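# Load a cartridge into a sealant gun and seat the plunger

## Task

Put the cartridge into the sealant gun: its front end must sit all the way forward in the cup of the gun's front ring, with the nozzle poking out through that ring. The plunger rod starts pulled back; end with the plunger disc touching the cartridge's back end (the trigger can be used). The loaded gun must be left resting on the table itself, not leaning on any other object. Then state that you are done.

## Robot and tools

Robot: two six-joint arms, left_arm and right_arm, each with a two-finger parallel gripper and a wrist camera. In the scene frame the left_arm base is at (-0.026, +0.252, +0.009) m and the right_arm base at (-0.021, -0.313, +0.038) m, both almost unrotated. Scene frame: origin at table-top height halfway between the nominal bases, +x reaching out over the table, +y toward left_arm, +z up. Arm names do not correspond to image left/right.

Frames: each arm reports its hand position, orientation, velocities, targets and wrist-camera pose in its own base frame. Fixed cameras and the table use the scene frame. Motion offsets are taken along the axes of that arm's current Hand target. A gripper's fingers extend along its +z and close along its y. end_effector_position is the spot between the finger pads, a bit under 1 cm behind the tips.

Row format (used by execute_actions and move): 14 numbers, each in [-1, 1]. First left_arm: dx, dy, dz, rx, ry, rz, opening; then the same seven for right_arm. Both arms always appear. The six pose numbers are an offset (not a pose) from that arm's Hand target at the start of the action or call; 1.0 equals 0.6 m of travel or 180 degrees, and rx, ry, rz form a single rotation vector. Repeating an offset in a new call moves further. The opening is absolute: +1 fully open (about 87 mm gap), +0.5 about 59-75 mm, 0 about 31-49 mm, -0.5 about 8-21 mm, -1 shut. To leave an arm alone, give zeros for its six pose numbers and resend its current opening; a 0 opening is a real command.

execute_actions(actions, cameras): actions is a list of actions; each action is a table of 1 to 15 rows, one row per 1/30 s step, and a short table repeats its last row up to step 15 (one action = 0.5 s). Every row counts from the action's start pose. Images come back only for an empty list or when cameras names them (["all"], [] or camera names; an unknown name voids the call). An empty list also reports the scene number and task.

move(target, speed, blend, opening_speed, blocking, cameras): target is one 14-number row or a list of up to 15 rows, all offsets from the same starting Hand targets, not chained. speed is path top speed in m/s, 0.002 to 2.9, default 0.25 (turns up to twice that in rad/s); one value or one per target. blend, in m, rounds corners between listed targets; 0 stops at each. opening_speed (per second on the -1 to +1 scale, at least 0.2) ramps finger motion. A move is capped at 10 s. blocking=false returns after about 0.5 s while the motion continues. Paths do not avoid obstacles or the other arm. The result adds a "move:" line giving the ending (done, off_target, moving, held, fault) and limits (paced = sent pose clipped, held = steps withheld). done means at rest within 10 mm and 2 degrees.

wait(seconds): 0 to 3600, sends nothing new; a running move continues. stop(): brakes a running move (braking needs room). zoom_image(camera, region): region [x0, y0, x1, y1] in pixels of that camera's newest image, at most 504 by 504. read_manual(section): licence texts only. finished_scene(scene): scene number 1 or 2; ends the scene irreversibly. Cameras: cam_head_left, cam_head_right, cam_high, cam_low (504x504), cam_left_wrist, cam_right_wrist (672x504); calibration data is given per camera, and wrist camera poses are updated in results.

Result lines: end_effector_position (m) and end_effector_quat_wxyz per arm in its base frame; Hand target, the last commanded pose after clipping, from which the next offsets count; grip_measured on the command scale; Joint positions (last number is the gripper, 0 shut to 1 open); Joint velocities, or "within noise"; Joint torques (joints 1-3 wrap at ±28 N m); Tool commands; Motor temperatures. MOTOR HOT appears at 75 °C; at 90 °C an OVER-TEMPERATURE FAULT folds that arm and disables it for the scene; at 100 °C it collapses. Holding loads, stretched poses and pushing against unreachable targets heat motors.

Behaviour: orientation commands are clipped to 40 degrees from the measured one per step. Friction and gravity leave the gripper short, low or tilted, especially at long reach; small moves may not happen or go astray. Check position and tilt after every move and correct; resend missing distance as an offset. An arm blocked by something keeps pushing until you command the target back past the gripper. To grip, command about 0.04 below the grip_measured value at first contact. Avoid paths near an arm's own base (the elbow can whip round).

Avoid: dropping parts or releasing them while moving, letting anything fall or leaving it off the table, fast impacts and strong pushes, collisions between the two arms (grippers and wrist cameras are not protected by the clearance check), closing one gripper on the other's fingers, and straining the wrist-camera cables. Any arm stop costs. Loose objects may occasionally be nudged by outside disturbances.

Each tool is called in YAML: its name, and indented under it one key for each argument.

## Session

execute_actions:
  actions: []

Scene clock: 0.00 s.
left_arm: end_effector_position=(+0.3256, -0.0528, +0.1049) grip_measured=+1.000 end_effector_quat_wxyz=(+0.668, +0.072, +0.721, +0.171) | right_arm: end_effector_position=(+0.3044, +0.0883, +0.0122) grip_measured=+1.000 end_effector_quat_wxyz=(+0.513, -0.106, +0.837, +0.159)
Joint positions: left_arm=[-0.537 1.417 0.141 1.211 -0.687 0.311 1] | right_arm=[0.128 1.454 0.158 0.841 -0.271 0.045 1]
Joint velocities: within noise
Joint torques (N m): no reading
Motor temperatures (°C): left_arm=[23 27 25 23 20 19 21] | right_arm=[21 25 23 25 22 24 20]
Heat: left arm: 27 °C; right arm: 25 °C.
Hand target: left_arm +0.3274, -0.0539, +0.1090; +0.672, +0.069, +0.717, +0.169 | right_arm +0.3097, +0.0890, +0.0192; +0.524, -0.108, +0.830, +0.160
Tool commands: left_gripper/opening=+1.0 right_gripper/opening=+1.0
camera_calibration:
cam_left_wrist: T_world_to_cam=[[0.11469, -0.91941, -0.37621, -0.04447], [-0.86057, 0.09723, -0.49997, 0.35056], [0.49626, 0.38109, -0.78006, 0.08407]] pos_world=[0.26505, -0.10701, 0.22412]
cam_right_wrist: T_world_to_cam=[[0.30759, -0.93832, -0.15796, -0.01036], [-0.91141, -0.24285, -0.3322, 0.33437], [0.27335, 0.24615, -0.92989, 0.04871]] pos_world=[0.29461, 0.05949, 0.15474]

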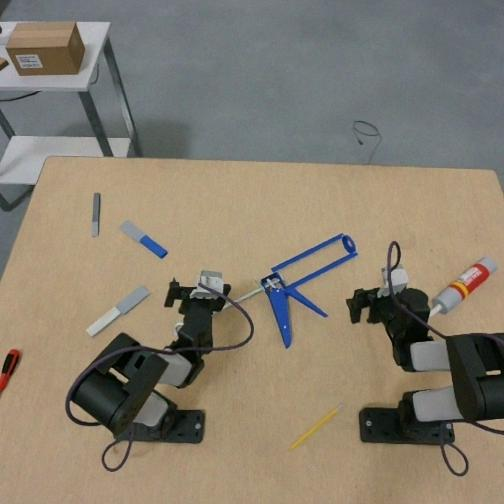

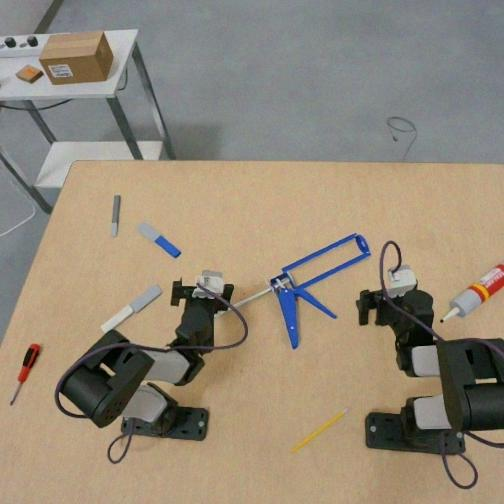

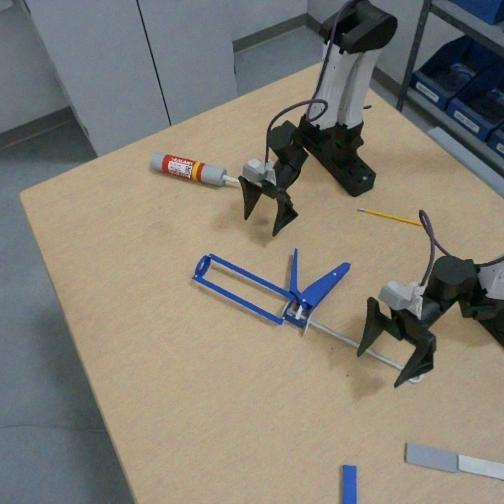

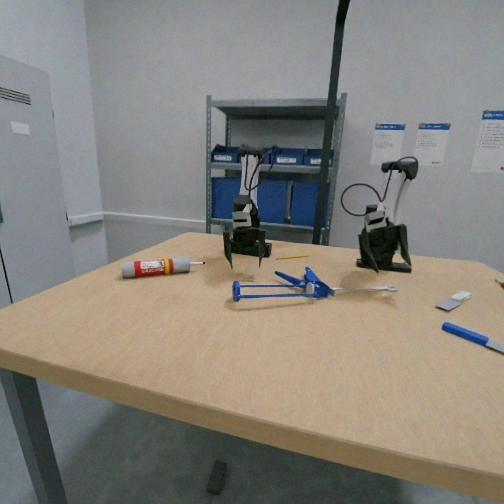

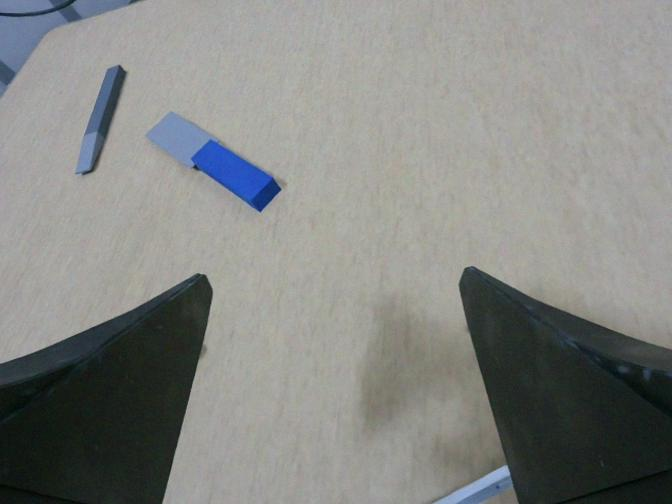

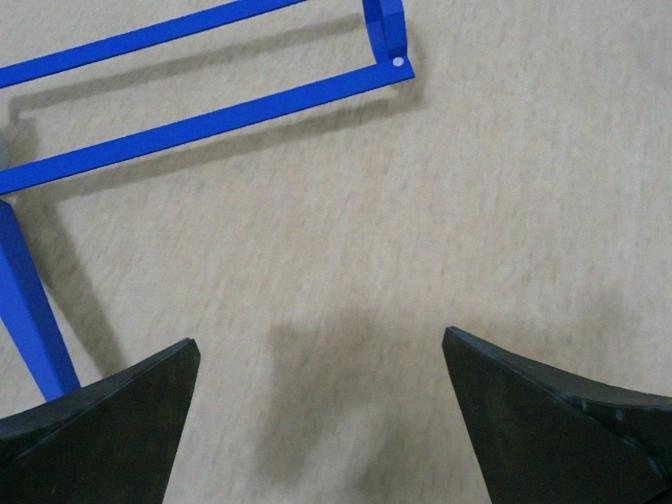

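move:
  target:
    - [-0.094,0.0335,-0.004,0,0,0,1,-0.196,0.033,-0.087,0,0,0,1]
    - [-0.059,0.0778,-0.0893,0.0776,0.4835,-0.0927,0.5,-0.235,-0.439,-0.1835,0.2553,0.2902,0.3109,1]
  speed: 0.4
  blend: [0.03,0]
  cameras: ["all"]

Scene clock: 8.20 s.
left_arm: end_effector_position=(+0.2684, -0.0289, +0.1573) grip_measured=+0.501 end_effector_quat_wxyz=(+0.003, -0.088, +0.996, +0.007) | right_arm: end_effector_position=(+0.3671, -0.1888, +0.1512) grip_measured=+1.000 end_effector_quat_wxyz=(+0.054, +0.407, +0.912, +0.005)
Joint positions: left_arm=[-0.079 1.719 1.608 -1.456 -0.016 -0.255 0.75] | right_arm=[-0.516 2.26 2.368 -1.571 -0.02 0.325 1]
Joint torques (N m): left_arm=[1.22 -6.42 8.9 0.13 0.11 0.05] | right_arm=[-0.42 -8.02 8.62 0.56 0.03 0.12]
Heat: left arm: 28 °C; right arm: 27 °C.
Hand target: left_arm +0.2717, -0.0299, +0.1602; +0.001, -0.087, +0.996, +0.000 | right_arm +0.3693, -0.1948, +0.1507; +0.000, +0.413, +0.911, +0.000
Off the commanded pose: left_arm 0.004 m, 1 deg | right_arm 0.006 m, 6 deg.
joint sent to its limit (right arm) — joint 4 (wrist pitch), lower limit. The joint targets are off in orientation, not in position.
move: off_target (right_arm)
cam_left_wrist: T_world_to_cam=[[0.14106, -0.98997, -0.008, -0.0632], [-0.58506, -0.08988, 0.806, 0.04036], [-0.79863, -0.10901, -0.59187, 0.44797]] pos_world=[0.39029, -0.0101, 0.2321]
cam_right_wrist: T_world_to_cam=[[-0.75461, -0.6558, -0.02229, 0.15521], [-0.51896, 0.57568, 0.63188, 0.235], [-0.40155, 0.48839, -0.77474, 0.49905]] pos_world=[0.43947, -0.27722, 0.24161]

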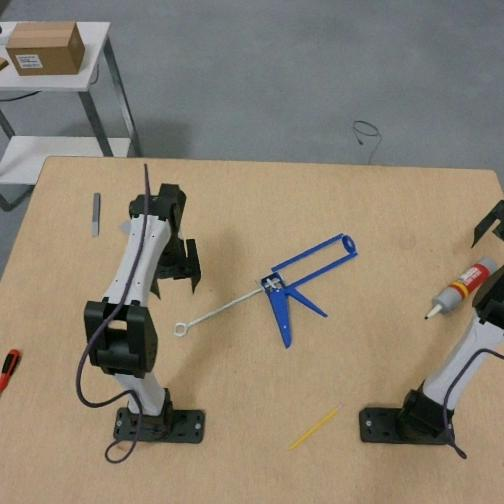

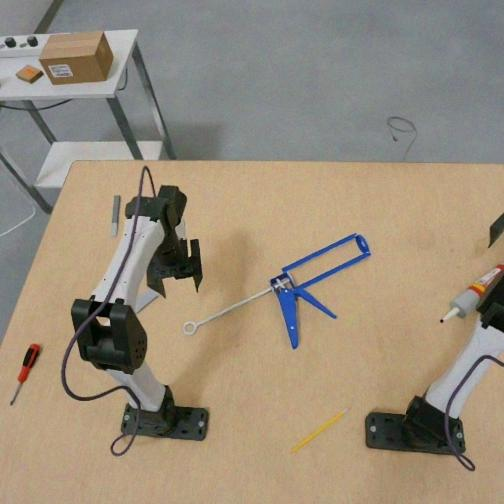

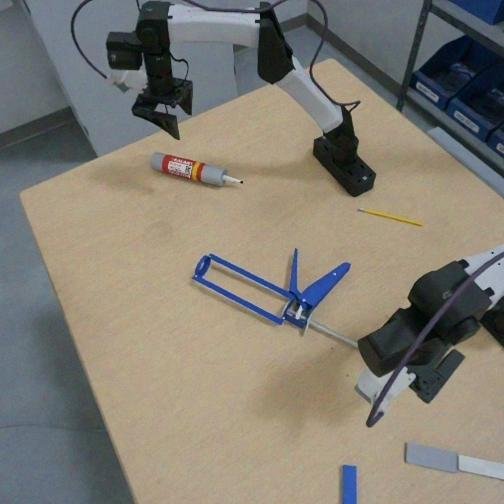

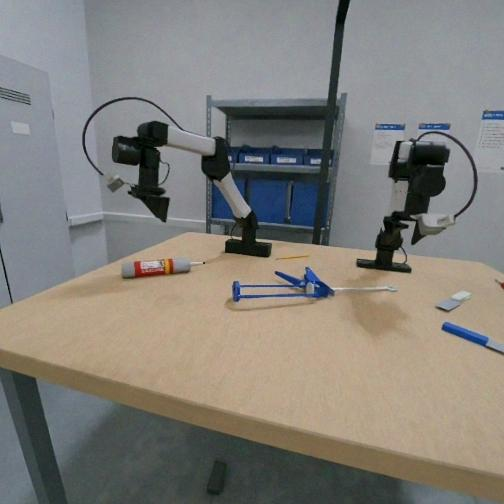

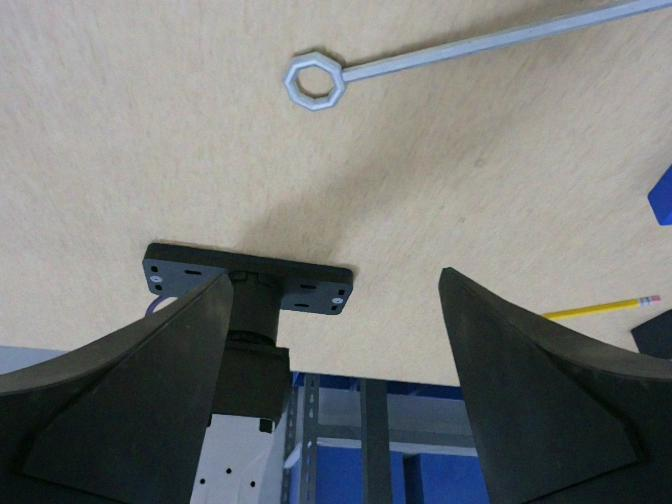

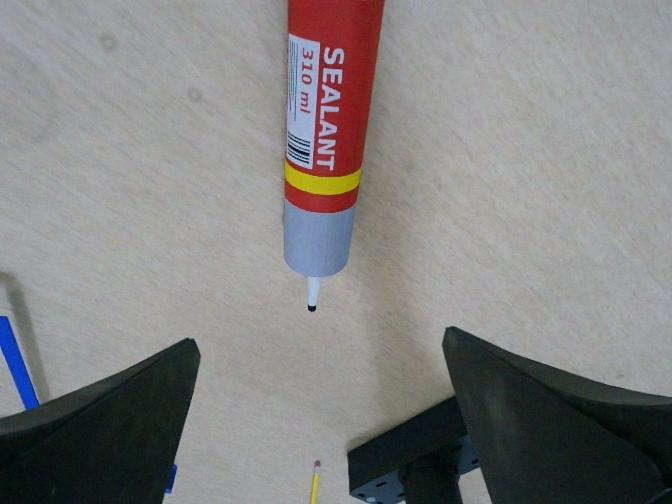

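move:
  target: [0,0,0,0,0,0,0.5,0.0173,0.005,0.27,0,0,0.025,1]
  speed: 0.3
  cameras: ["cam_right_wrist","cam_high"]

Scene clock: 13.33 s.
left_arm: end_effector_position=(+0.2684, -0.0289, +0.1573) grip_measured=+0.500 end_effector_quat_wxyz=(+0.003, -0.088, +0.996, +0.007) | right_arm: end_effector_position=(+0.3652, -0.1848, -0.0034) grip_measured=+1.000 end_effector_quat_wxyz=(+0.005, +0.445, +0.895, +0.008)
Joint positions: left_arm=[-0.079 1.719 1.608 -1.456 -0.016 -0.255 0.75] | right_arm=[-0.516 2.322 1.84 -1.081 -0.016 0.407 1]
Joint torques (N m): left_arm=[1.28 -6.37 8.81 0.14 0.12 0.06] | right_arm=[0.36 -8.95 5.44 0.57 0.04 0.12]
Heat: left arm: 28 °C; right arm: 27 °C.
Hand target: left_arm +0.2717, -0.0299, +0.1602; +0.001, -0.087, +0.996, +0.000 | right_arm +0.3648, -0.1851, -0.0113; +0.000, +0.448, +0.894, +0.000
Off the commanded pose: left_arm 0.004 m, 1 deg | right_arm 0.008 m, 1 deg.
move: done
cam_right_wrist: T_world_to_cam=[[-0.80647, -0.59109, 0.01465, 0.1839], [-0.41291, 0.58076, 0.70159, 0.29188], [-0.42321, 0.55976, -0.71243, 0.3978]] pos_world=[0.43718, -0.28348, 0.07593]
Images, in order (width x height): cam_high 504x504, cam_right_wrist 672x504.

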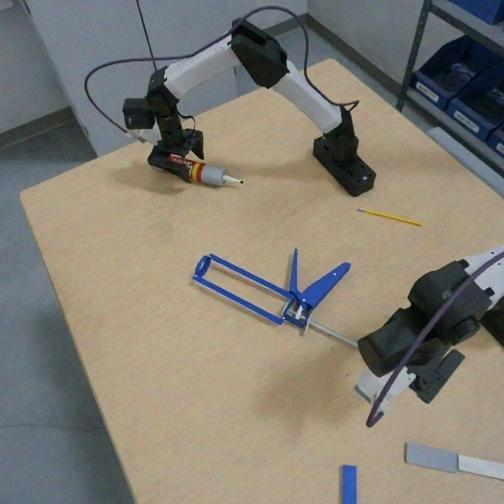

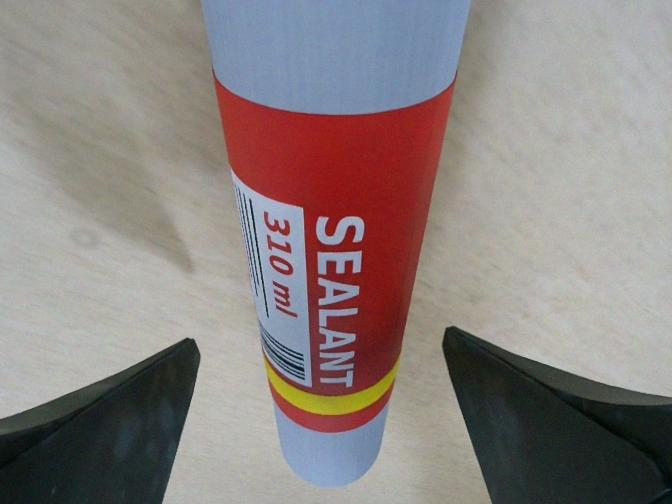

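move:
  target: [0,0,0,0,0,0,0.5,0,0,0,0,0,0,-0.12]
  opening_speed: 1.5

move:
  target: [0,0,0,0,0,0,0.5,0,0,-0.28,0,0,0,-0.12]
  speed: 0.3
  cameras: ["cam_right_wrist","cam_high","cam_head_right"]

Scene clock: 14.90 s.
left_arm: end_effector_position=(+0.2684, -0.0289, +0.1573) grip_measured=+0.500 end_effector_quat_wxyz=(+0.003, -0.088, +0.996, +0.007) | right_arm: end_effector_position=(+0.3649, -0.1856, -0.0036) grip_measured=+0.284 end_effector_quat_wxyz=(+0.005, +0.446, +0.895, +0.005)
Joint positions: left_arm=[-0.079 1.719 1.608 -1.456 -0.016 -0.255 0.75] | right_arm=[-0.516 2.322 1.84 -1.08 -0.011 0.409 0.642]
Joint torques (N m): left_arm=[1.25 -6.38 8.85 0.14 0.11 0.06] | right_arm=[0.38 -8.91 5.42 0.55 0 0.11]
Heat: left arm: 29 °C; right arm: 27 °C.
Hand target: left_arm +0.2717, -0.0299, +0.1602; +0.001, -0.087, +0.996, +0.000 | right_arm +0.3647, -0.1851, -0.0113; +0.000, +0.448, +0.894, +0.000
Off the commanded pose: left_arm 0.004 m, 1 deg | right_arm 0.008 m, 1 deg.
move: done

Scene clock: 16.50 s.
left_arm: end_effector_position=(+0.2684, -0.0289, +0.1573) grip_measured=+0.500 end_effector_quat_wxyz=(+0.003, -0.088, +0.996, +0.007) | right_arm: end_effector_position=(+0.3621, -0.1840, +0.1353) grip_measured=-0.120 end_effector_quat_wxyz=(+0.023, +0.446, +0.895, +0.004)
Joint positions: left_arm=[-0.079 1.719 1.608 -1.456 -0.016 -0.255 0.75] | right_arm=[-0.516 2.273 2.318 -1.57 -0.011 0.41 0.44]
Joint torques (N m): left_arm=[1.26 -6.37 8.9 0.13 0.12 0.06] | right_arm=[0.14 -13.08 8.32 0.42 -0.06 0.11]
Heat: left arm: 29 °C; right arm: 28 °C.
Hand target: left_arm +0.2717, -0.0299, +0.1602; +0.001, -0.087, +0.996, +0.000 | right_arm +0.3647, -0.1849, +0.1566; +0.000, +0.448, +0.894, +0.000
Off the commanded pose: left_arm 0.004 m, 1 deg | right_arm 0.022 m, 3 deg.
joint sent to its limit (right arm) — joint 4 (wrist pitch), lower limit. The joint targets are off in orientation, not in position.
move: off_target (right_arm)
cam_right_wrist: T_world_to_cam=[[-0.80865, -0.58828, 0.00348, 0.18273], [-0.43199, 0.59781, 0.67528, 0.20644], [-0.39934, 0.54456, -0.73755, 0.48684]] pos_world=[0.43136, -0.28103, 0.21903]
Images, in order (width x height): cam_head_right 504x504, cam_high 504x504, cam_right_wrist 672x504.

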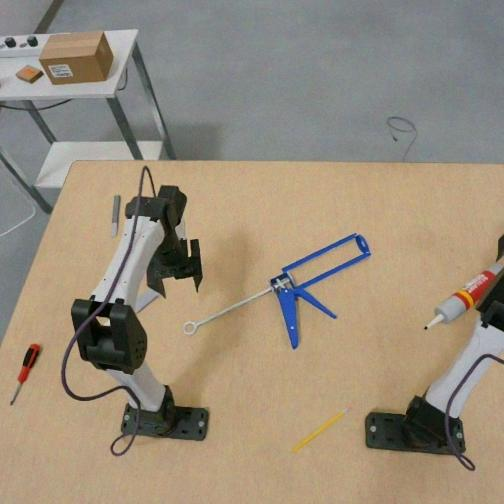

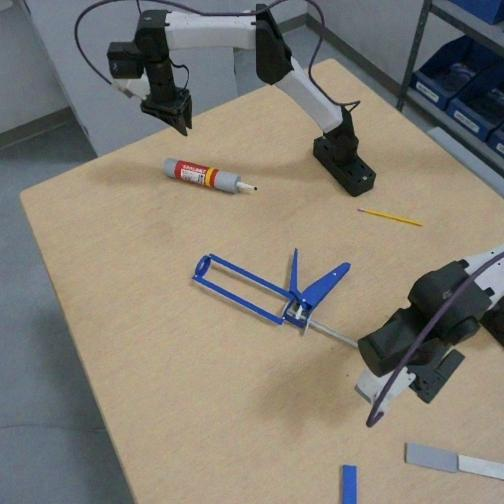

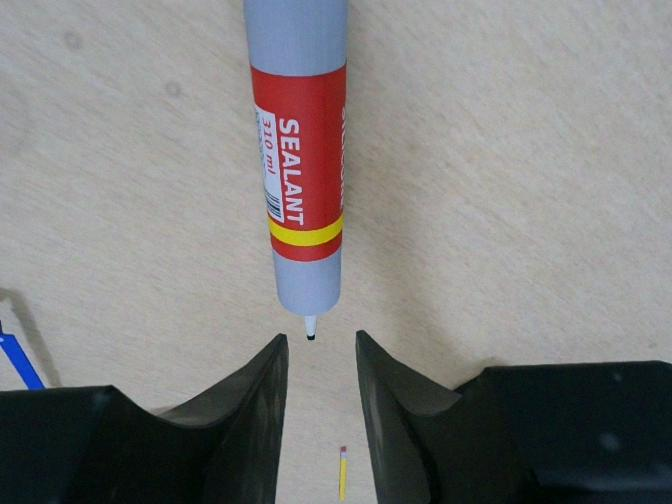

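move:
  target: [0,0,0,0,0,0,0.5,0.0587,0.0215,0.282,0,0,0.0056,1]
  speed: 0.3
  cameras: ["cam_right_wrist","cam_high"]

Scene clock: 20.97 s.
left_arm: end_effector_position=(+0.2684, -0.0289, +0.1573) grip_measured=+0.500 end_effector_quat_wxyz=(+0.003, -0.088, +0.996, +0.007) | right_arm: end_effector_position=(+0.3516, -0.1492, -0.0132) grip_measured=+1.000 end_effector_quat_wxyz=(-0.007, +0.454, +0.891, +0.005)
Joint positions: left_arm=[-0.079 1.719 1.608 -1.456 -0.016 -0.255 0.75] | right_arm=[-0.457 2.242 1.659 -1.002 -0.011 0.485 1]
Joint torques (N m): left_arm=[1.25 -6.37 8.83 0.13 0.12 0.07] | right_arm=[0.55 -10.19 5.2 0.53 -0.01 0.12]
Motor temperatures (°C): left_arm=[23 29 28 24 20 19 21] | right_arm=[21 30 26 26 22 24 20]
Heat: left arm: 29 °C; right arm: 30 °C.
Hand target: left_arm +0.2717, -0.0299, +0.1602; +0.001, -0.087, +0.996, +0.000 | right_arm +0.3539, -0.1491, -0.0126; +0.000, +0.456, +0.890, +0.000
Off the commanded pose: left_arm 0.004 m, 1 deg | right_arm 0.002 m, 1 deg.
move: done
cam_right_wrist: T_world_to_cam=[[-0.81756, -0.57508, 0.02977, 0.20057], [-0.3849, 0.58418, 0.71455, 0.26331], [-0.42831, 0.57273, -0.69895, 0.36909]] pos_world=[0.42341, -0.24986, 0.06386]
Images, in order (width x height): cam_high 504x504, cam_right_wrist 672x504.

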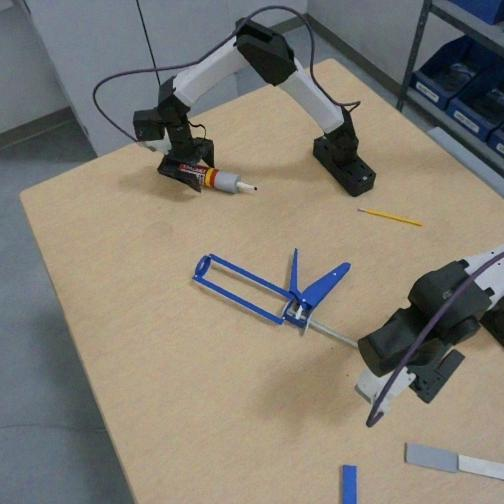

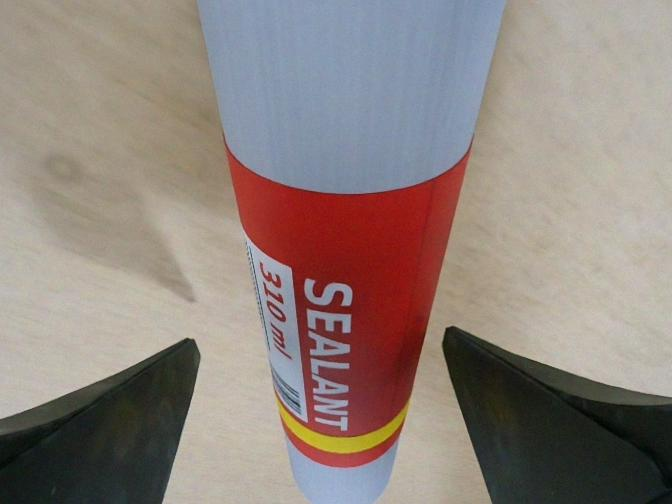

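move:
  target: [0,0,0,0,0,0,0.5,0,0,0,0,0,0,-0.15]
  opening_speed: 1.2
  cameras: ["cam_right_wrist"]

wait:
  seconds: 0.5

Scene clock: 22.63 s.
left_arm: end_effector_position=(+0.2684, -0.0289, +0.1573) grip_measured=+0.500 end_effector_quat_wxyz=(+0.003, -0.088, +0.996, +0.007) | right_arm: end_effector_position=(+0.3518, -0.1496, -0.0133) grip_measured=+0.316 end_effector_quat_wxyz=(-0.007, +0.454, +0.891, +0.004)
Joint positions: left_arm=[-0.079 1.719 1.608 -1.456 -0.016 -0.255 0.75] | right_arm=[-0.457 2.242 1.659 -1.001 -0.009 0.486 0.658]
Joint torques (N m): left_arm=[1.22 -6.32 8.92 0.14 0.11 0.06] | right_arm=[0.53 -10.18 5.22 0.51 -0.02 0.11]
Heat: left arm: 29 °C; right arm: 30 °C.
Hand target: left_arm +0.2717, -0.0299, +0.1602; +0.001, -0.087, +0.996, +0.000 | right_arm +0.3540, -0.1491, -0.0126; +0.000, +0.456, +0.890, +0.000
Off the commanded pose: left_arm 0.004 m, 1 deg | right_arm 0.002 m, 1 deg.
move: done
cam_right_wrist: T_world_to_cam=[[-0.81818, -0.57415, 0.03055, 0.20092], [-0.38452, 0.58589, 0.71335, 0.2638], [-0.42747, 0.5719, -0.70014, 0.36889]] pos_world=[0.42351, -0.25016, 0.06395]

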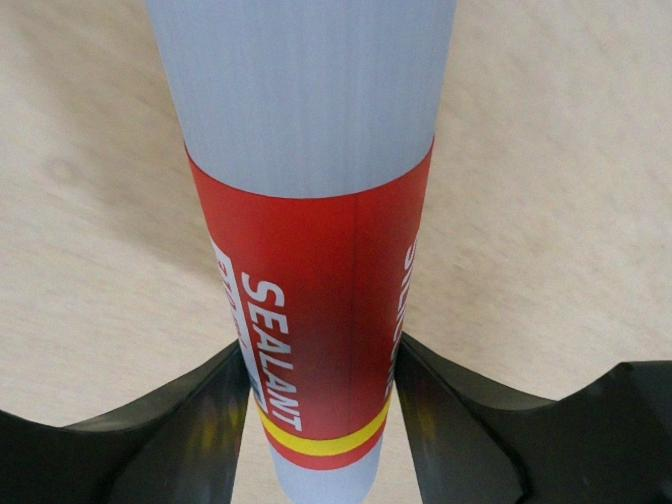

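Scene clock: 23.13 s.
left_arm: end_effector_position=(+0.2684, -0.0289, +0.1573) grip_measured=+0.500 end_effector_quat_wxyz=(+0.003, -0.088, +0.996, +0.007) | right_arm: end_effector_position=(+0.3518, -0.1496, -0.0133) grip_measured=+0.316 end_effector_quat_wxyz=(-0.007, +0.454, +0.891, +0.004)
Joint positions: left_arm=[-0.079 1.719 1.608 -1.456 -0.016 -0.255 0.75] | right_arm=[-0.457 2.242 1.659 -1.001 -0.009 0.486 0.658]
Joint torques (N m): left_arm=[1.22 -6.41 8.92 0.14 0.11 0.07] | right_arm=[0.53 -10.18 5.2 0.52 -0.02 0.11]
Heat: left arm: 29 °C; right arm: 30 °C.
Hand target: left_arm +0.2717, -0.0299, +0.1602; +0.001, -0.087, +0.996, +0.000 | right_arm +0.3540, -0.1491, -0.0126; +0.000, +0.456, +0.890, +0.000
Tool commands: left_gripper/opening=+0.5 right_gripper/opening=-0.15
Off the commanded pose: left_arm 0.004 m, 1 deg | right_arm 0.002 m, 1 deg.
wait: 0.50 s; at rest by 0.17 s

move:
  target: [0,0,0,0,0,0,0.5,0,0,-0.18,0,0,0,-0.15]
  speed: 0.2
  cameras: ["cam_right_wrist"]

Scene clock: 25.40 s.
left_arm: end_effector_position=(+0.2684, -0.0289, +0.1573) grip_measured=+0.500 end_effector_quat_wxyz=(+0.003, -0.088, +0.996, +0.007) | right_arm: end_effector_position=(+0.3470, -0.1472, +0.0719) grip_measured=+0.316 end_effector_quat_wxyz=(-0.029, +0.454, +0.890, +0.004)
Joint positions: left_arm=[-0.079 1.719 1.608 -1.456 -0.016 -0.255 0.75] | right_arm=[-0.457 2.2 1.927 -1.356 -0.009 0.486 0.658]
Joint torques (N m): left_arm=[1.25 -6.41 8.9 0.14 0.13 0.07] | right_arm=[0.53 -12.68 9.89 0.03 -0.03 0.11]
Heat: left arm: 29 °C; right arm: 32 °C.
Hand target: left_arm +0.2717, -0.0299, +0.1602; +0.001, -0.087, +0.996, +0.000 | right_arm +0.3539, -0.1490, +0.0953; +0.000, +0.456, +0.890, +0.000
Off the commanded pose: left_arm 0.004 m, 1 deg | right_arm 0.025 m, 3 deg.
move: off_target (right_arm)
cam_right_wrist: T_world_to_cam=[[-0.81653, -0.57495, 0.05195, 0.1935], [-0.35541, 0.57157, 0.73959, 0.18563], [-0.45492, 0.58543, -0.67105, 0.43451]] pos_world=[0.42164, -0.24923, 0.14424]

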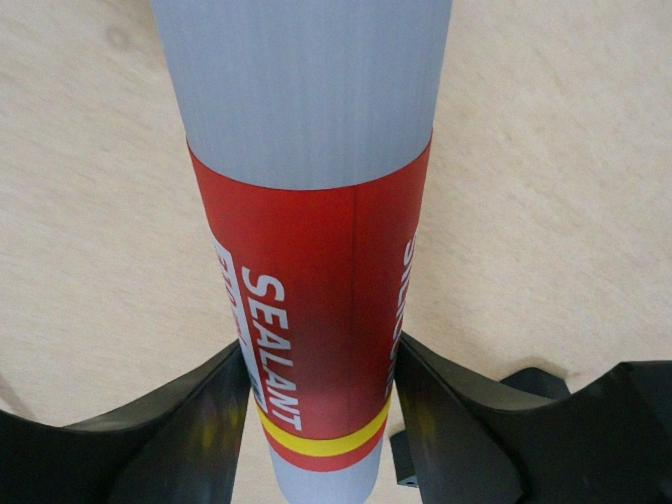

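move:
  target:
    - [0,0,0,0,0,0,0.5,0.2225,0.316,-0.108,0,0,-0.48,-0.15]
    - [0,0,0,0,0,0,0.5,0.553,0.472,-0.108,0,0,-0.967,-0.15]
  speed: 0.4
  blend: [0.05,0]
  cameras: ["all"]

Scene clock: 32.47 s.
left_arm: end_effector_position=(+0.2684, -0.0289, +0.1573) grip_measured=+0.500 end_effector_quat_wxyz=(+0.003, -0.088, +0.996, +0.007) | right_arm: end_effector_position=(+0.3815, +0.2814, +0.1486) grip_measured=+0.316 end_effector_quat_wxyz=(-0.074, +0.865, -0.496, +0.022)
Joint positions: left_arm=[-0.079 1.719 1.608 -1.456 -0.016 -0.255 0.75] | right_arm=[0.719 2.375 2.542 -1.583 -0.007 -1.379 0.658]
Joint torques (N m): left_arm=[1.24 -6.34 8.85 0.14 0.11 0.05] | right_arm=[0.31 -9.94 9.74 0.73 0.02 -0.1]
Heat: left arm: 30 °C; right arm: 34 °C.
Hand target: left_arm +0.2717, -0.0299, +0.1602; +0.001, -0.087, +0.996, +0.000 | right_arm +0.3898, +0.2857, +0.1600; +0.000, +0.865, -0.501, +0.000
Off the commanded pose: left_arm 0.004 m, 1 deg | right_arm 0.015 m, 9 deg.
joint read past its limit (right arm) — joint 4 (wrist pitch), lower limit.
joint sent to its limit (right arm) — joint 4 (wrist pitch), lower limit. The joint targets are off in orientation, not in position.
move: off_target (right_arm)
cam_left_wrist: T_world_to_cam=[[0.14106, -0.98997, -0.008, -0.0632], [-0.58506, -0.08988, 0.806, 0.04036], [-0.79863, -0.10901, -0.59187, 0.44797]] pos_world=[0.39029, -0.0101, 0.2321]
cam_right_wrist: T_world_to_cam=[[0.85904, 0.47878, 0.18114, -0.49075], [0.2529, -0.70461, 0.663, 0.03456], [0.44506, -0.52373, -0.72638, 0.22778]] pos_world=[0.31146, 0.37861, 0.23144]

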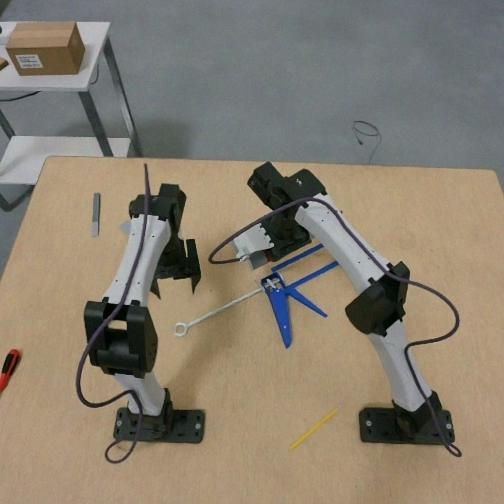

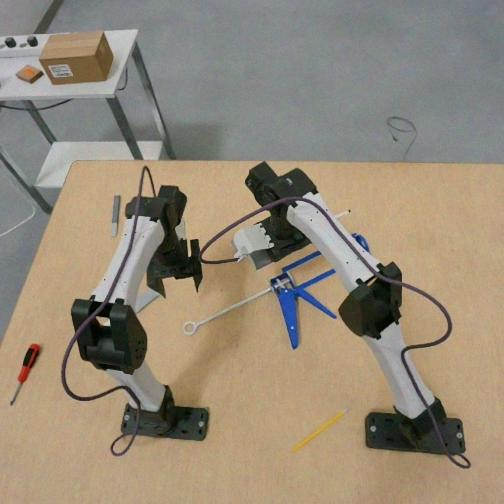

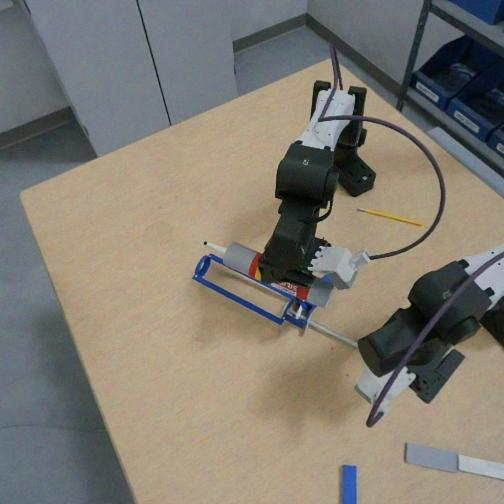

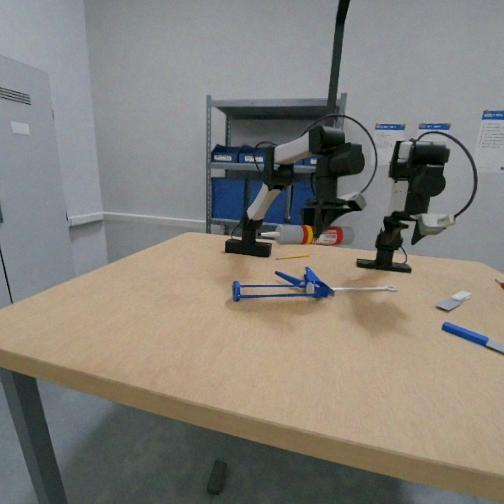

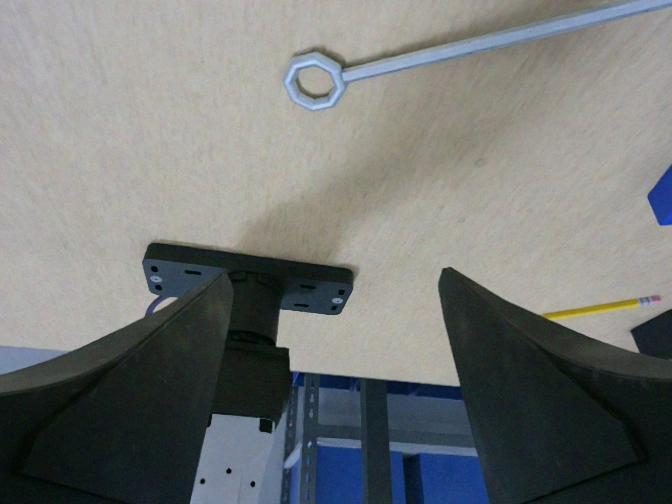

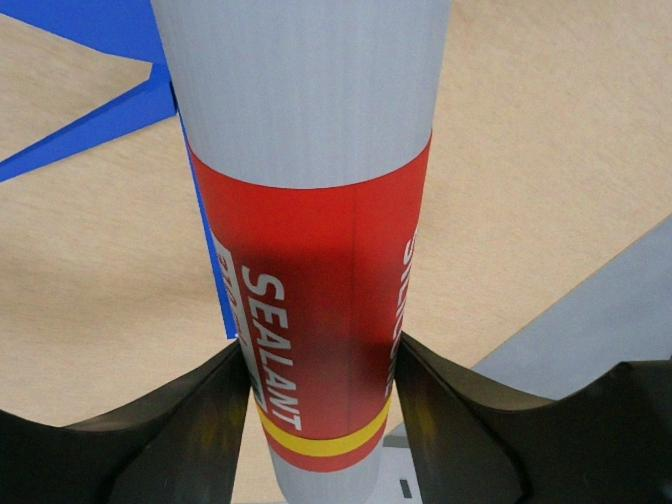

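move:
  target: [0,0,0,0,0,0,0.5,0.0575,0.0325,0.1,0,-0.10,0,-0.15]
  speed: 0.25
  cameras: ["cam_head_right","cam_high","cam_low","cam_right_wrist"]

zoom_image:
  camera: "cam_high"
  region: [170, 200, 370, 350]

zoom_image:
  camera: "cam_head_right"
  region: [240, 190, 400, 310]

zoom_image:
  camera: "cam_low"
  region: [220, 200, 420, 320]

Scene clock: 37.40 s.
left_arm: end_effector_position=(+0.2684, -0.0289, +0.1573) grip_measured=+0.500 end_effector_quat_wxyz=(+0.003, -0.088, +0.996, +0.007) | right_arm: end_effector_position=(+0.3897, +0.2422, +0.0995) grip_measured=+0.316 end_effector_quat_wxyz=(-0.068, +0.855, -0.499, -0.124)
Joint positions: left_arm=[-0.079 1.719 1.608 -1.456 -0.016 -0.255 0.75] | right_arm=[0.536 2.405 2.416 -1.582 -0.283 -1.548 0.658]
Joint torques (N m): left_arm=[1.21 -6.41 8.8 0.13 0.12 0.06] | right_arm=[-0.43 -10.43 6.01 0.37 -0.62 -0.14]
Motor temperatures (°C): left_arm=[23 30 30 24 20 19 21] | right_arm=[21 35 27 26 22 24 20]
Heat: left arm: 30 °C; right arm: 35 °C.
Hand target: left_arm +0.2717, -0.0299, +0.1602; +0.001, -0.087, +0.996, +0.000 | right_arm +0.3900, +0.2462, +0.1000; -0.078, +0.855, -0.495, -0.135
Off the commanded pose: left_arm 0.004 m, 1 deg | right_arm 0.004 m, 2 deg.
joint read past its limit (right arm) — joint 4 (wrist pitch), lower limit.
joint sent to its limit (right arm) — joint 4 (wrist pitch), lower limit. The joint targets still meet the commanded pose.
move: done
cam_right_wrist: T_world_to_cam=[[0.88227, 0.47033, 0.0199, -0.46121], [0.40547, -0.78072, 0.47546, 0.01504], [0.23916, -0.41141, -0.87951, 0.23625]] pos_world=[0.34431, 0.32586, 0.20981]

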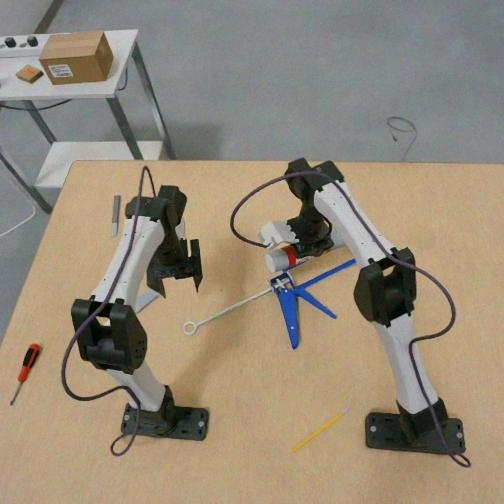

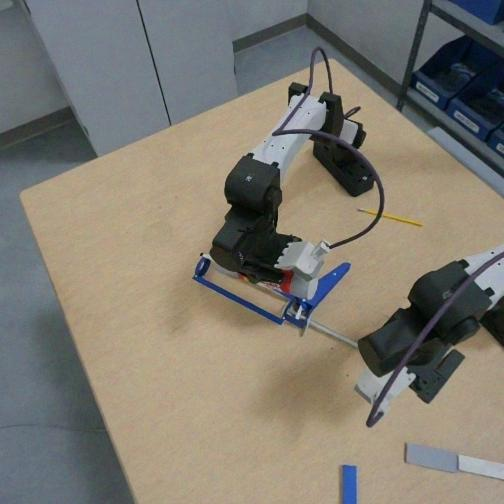

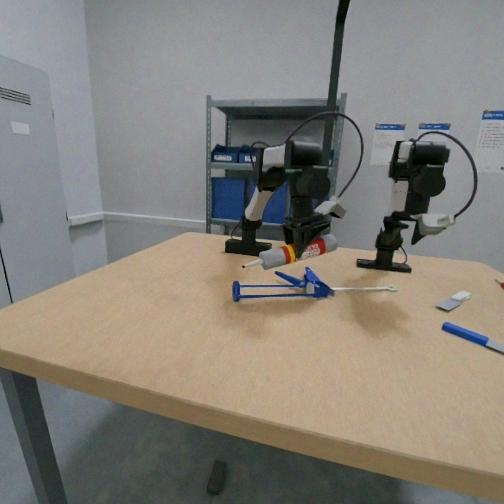

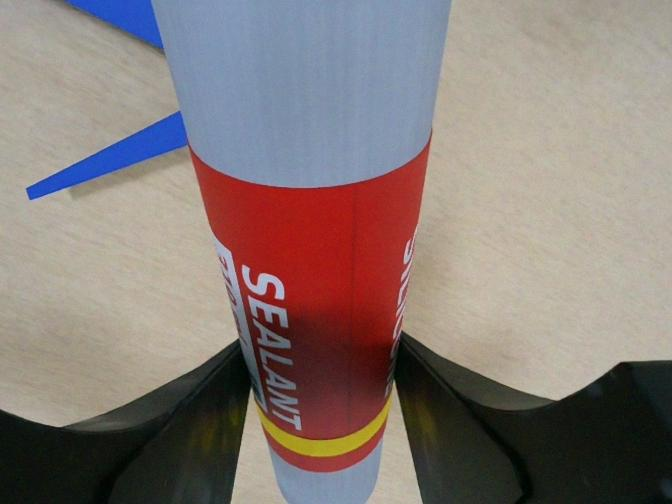

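Scaled by 2.520 from the camera's image (finer frame: 720x720).

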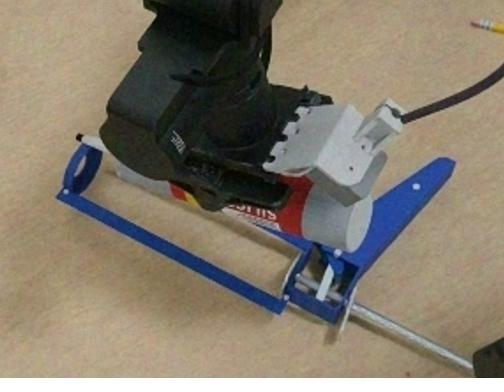

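Scaled by 3.150 from the camera's image (finer frame: 720x720).

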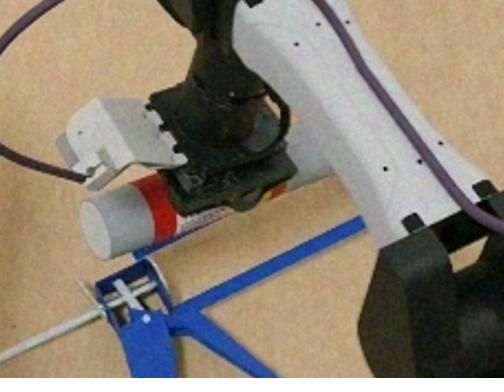

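Scaled by 2.520 from the camera's image (finer frame: 720x720).

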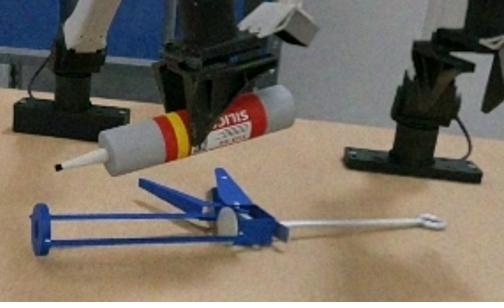

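move:
  target: [0,0,0,0,0,0,0.5,0.0117,-0.0027,0.09,0,0,0,-0.15]
  speed: 0.15
  cameras: ["cam_head_left","cam_head_right","cam_high","cam_low"]

zoom_image:
  camera: "cam_high"
  region: [180, 230, 330, 340]

zoom_image:
  camera: "cam_low"
  region: [220, 230, 350, 310]

zoom_image:
  camera: "cam_head_right"
  region: [240, 190, 400, 310]

Scene clock: 42.03 s.
left_arm: end_effector_position=(+0.2684, -0.0289, +0.1573) grip_measured=+0.500 end_effector_quat_wxyz=(+0.003, -0.088, +0.996, +0.007) | right_arm: end_effector_position=(+0.3866, +0.2472, +0.0320) grip_measured=+0.316 end_effector_quat_wxyz=(-0.055, +0.856, -0.497, -0.133)
Joint positions: left_arm=[-0.079 1.719 1.608 -1.456 -0.016 -0.255 0.75] | right_arm=[0.548 2.405 2.145 -1.342 -0.286 -1.547 0.658]
Joint torques (N m): left_arm=[1.22 -6.41 8.83 0.13 0.12 0.06] | right_arm=[0.36 -13.26 6.12 0.32 -0.6 0.09]
Heat: left arm: 30 °C; right arm: 35 °C.
Hand target: left_arm +0.2717, -0.0299, +0.1602; +0.001, -0.087, +0.996, +0.000 | right_arm +0.3865, +0.2556, +0.0465; -0.078, +0.855, -0.495, -0.135
Off the commanded pose: left_arm 0.004 m, 1 deg | right_arm 0.017 m, 3 deg.
move: off_target (right_arm)

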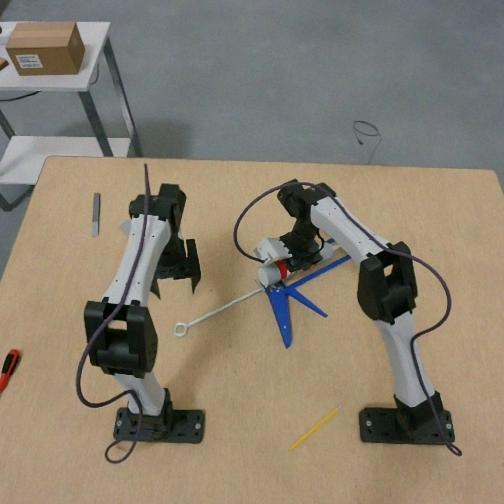

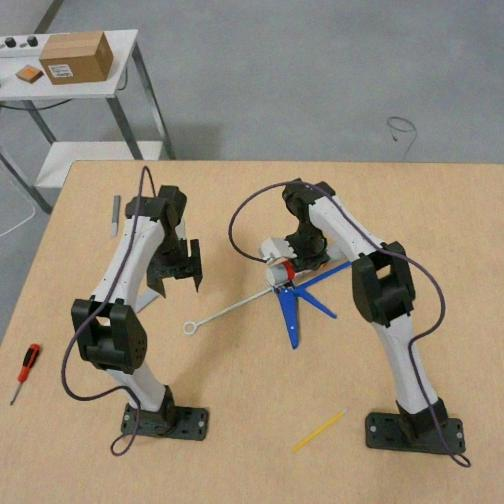

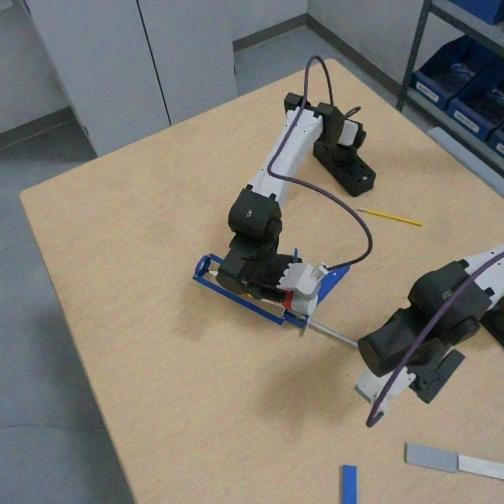

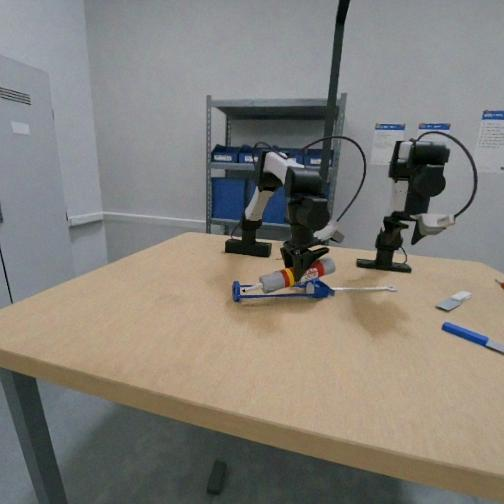

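Scaled by 3.360 from the camera's image (finer frame: 720x720).

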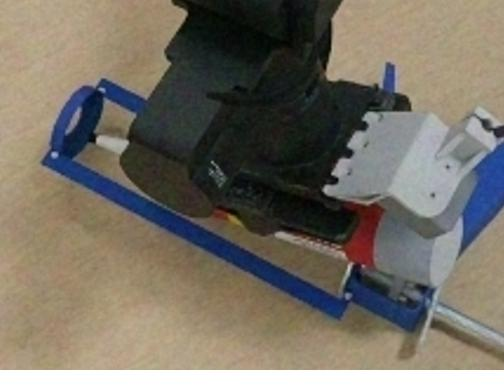

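Scaled by 3.877 from the camera's image (finer frame: 720x720).

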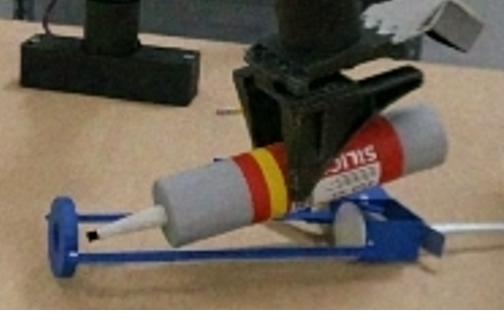

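Scaled by 3.150 from the camera's image (finer frame: 720x720).

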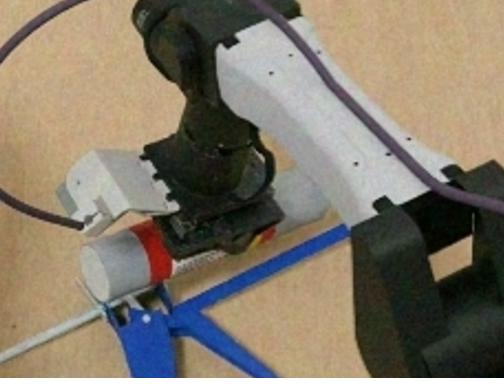

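move:
  target:
    - [0,0,0,0,0,0,0.5,-0.004,0,-0.0135,0,0,0,-0.15]
    - [0,0,0,0,0,0,0.5,0.0375,0,-0.0135,0,0,0,-0.15]
  speed: 0.1
  blend: [0.003,0]
  cameras: ["cam_high","cam_low"]

zoom_image:
  camera: "cam_high"
  region: [180, 230, 330, 340]

zoom_image:
  camera: "cam_low"
  region: [220, 230, 350, 310]

Scene clock: 45.43 s.
left_arm: end_effector_position=(+0.2684, -0.0289, +0.1573) grip_measured=+0.500 end_effector_quat_wxyz=(+0.003, -0.088, +0.996, +0.007) | right_arm: end_effector_position=(+0.3982, +0.2297, +0.0320) grip_measured=+0.316 end_effector_quat_wxyz=(-0.059, +0.853, -0.502, -0.131)
Joint positions: left_arm=[-0.079 1.719 1.608 -1.456 -0.016 -0.255 0.75] | right_arm=[0.502 2.405 2.145 -1.344 -0.288 -1.58 0.658]
Joint torques (N m): left_arm=[1.21 -6.39 8.88 0.14 0.11 0.07] | right_arm=[-0.13 -12.89 7.04 0.1 -0.58 -0.13]
Heat: left arm: 31 °C; right arm: 36 °C.
Hand target: left_arm +0.2717, -0.0299, +0.1602; +0.001, -0.087, +0.996, +0.000 | right_arm +0.3984, +0.2347, +0.0473; -0.078, +0.855, -0.495, -0.135
Off the commanded pose: left_arm 0.004 m, 1 deg | right_arm 0.016 m, 2 deg.
move: off_target (right_arm)

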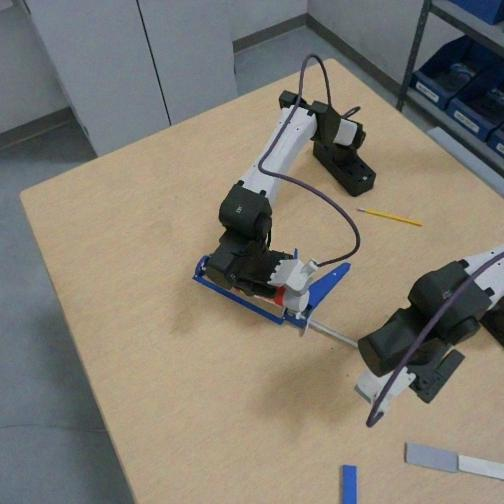

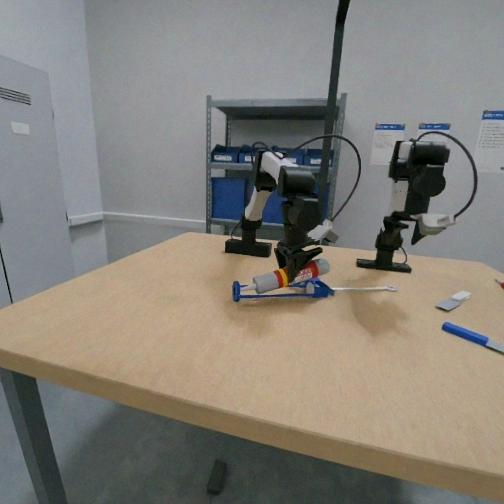

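Scaled by 3.360 from the camera's image (finer frame: 720x720).

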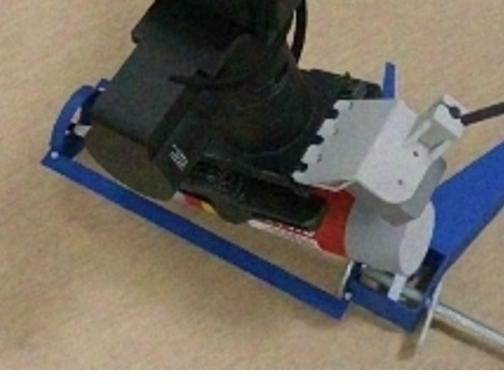

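Scaled by 3.877 from the camera's image (finer frame: 720x720).

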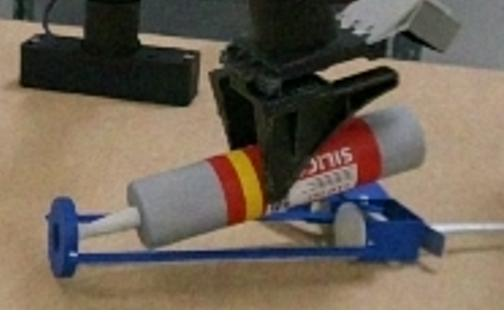

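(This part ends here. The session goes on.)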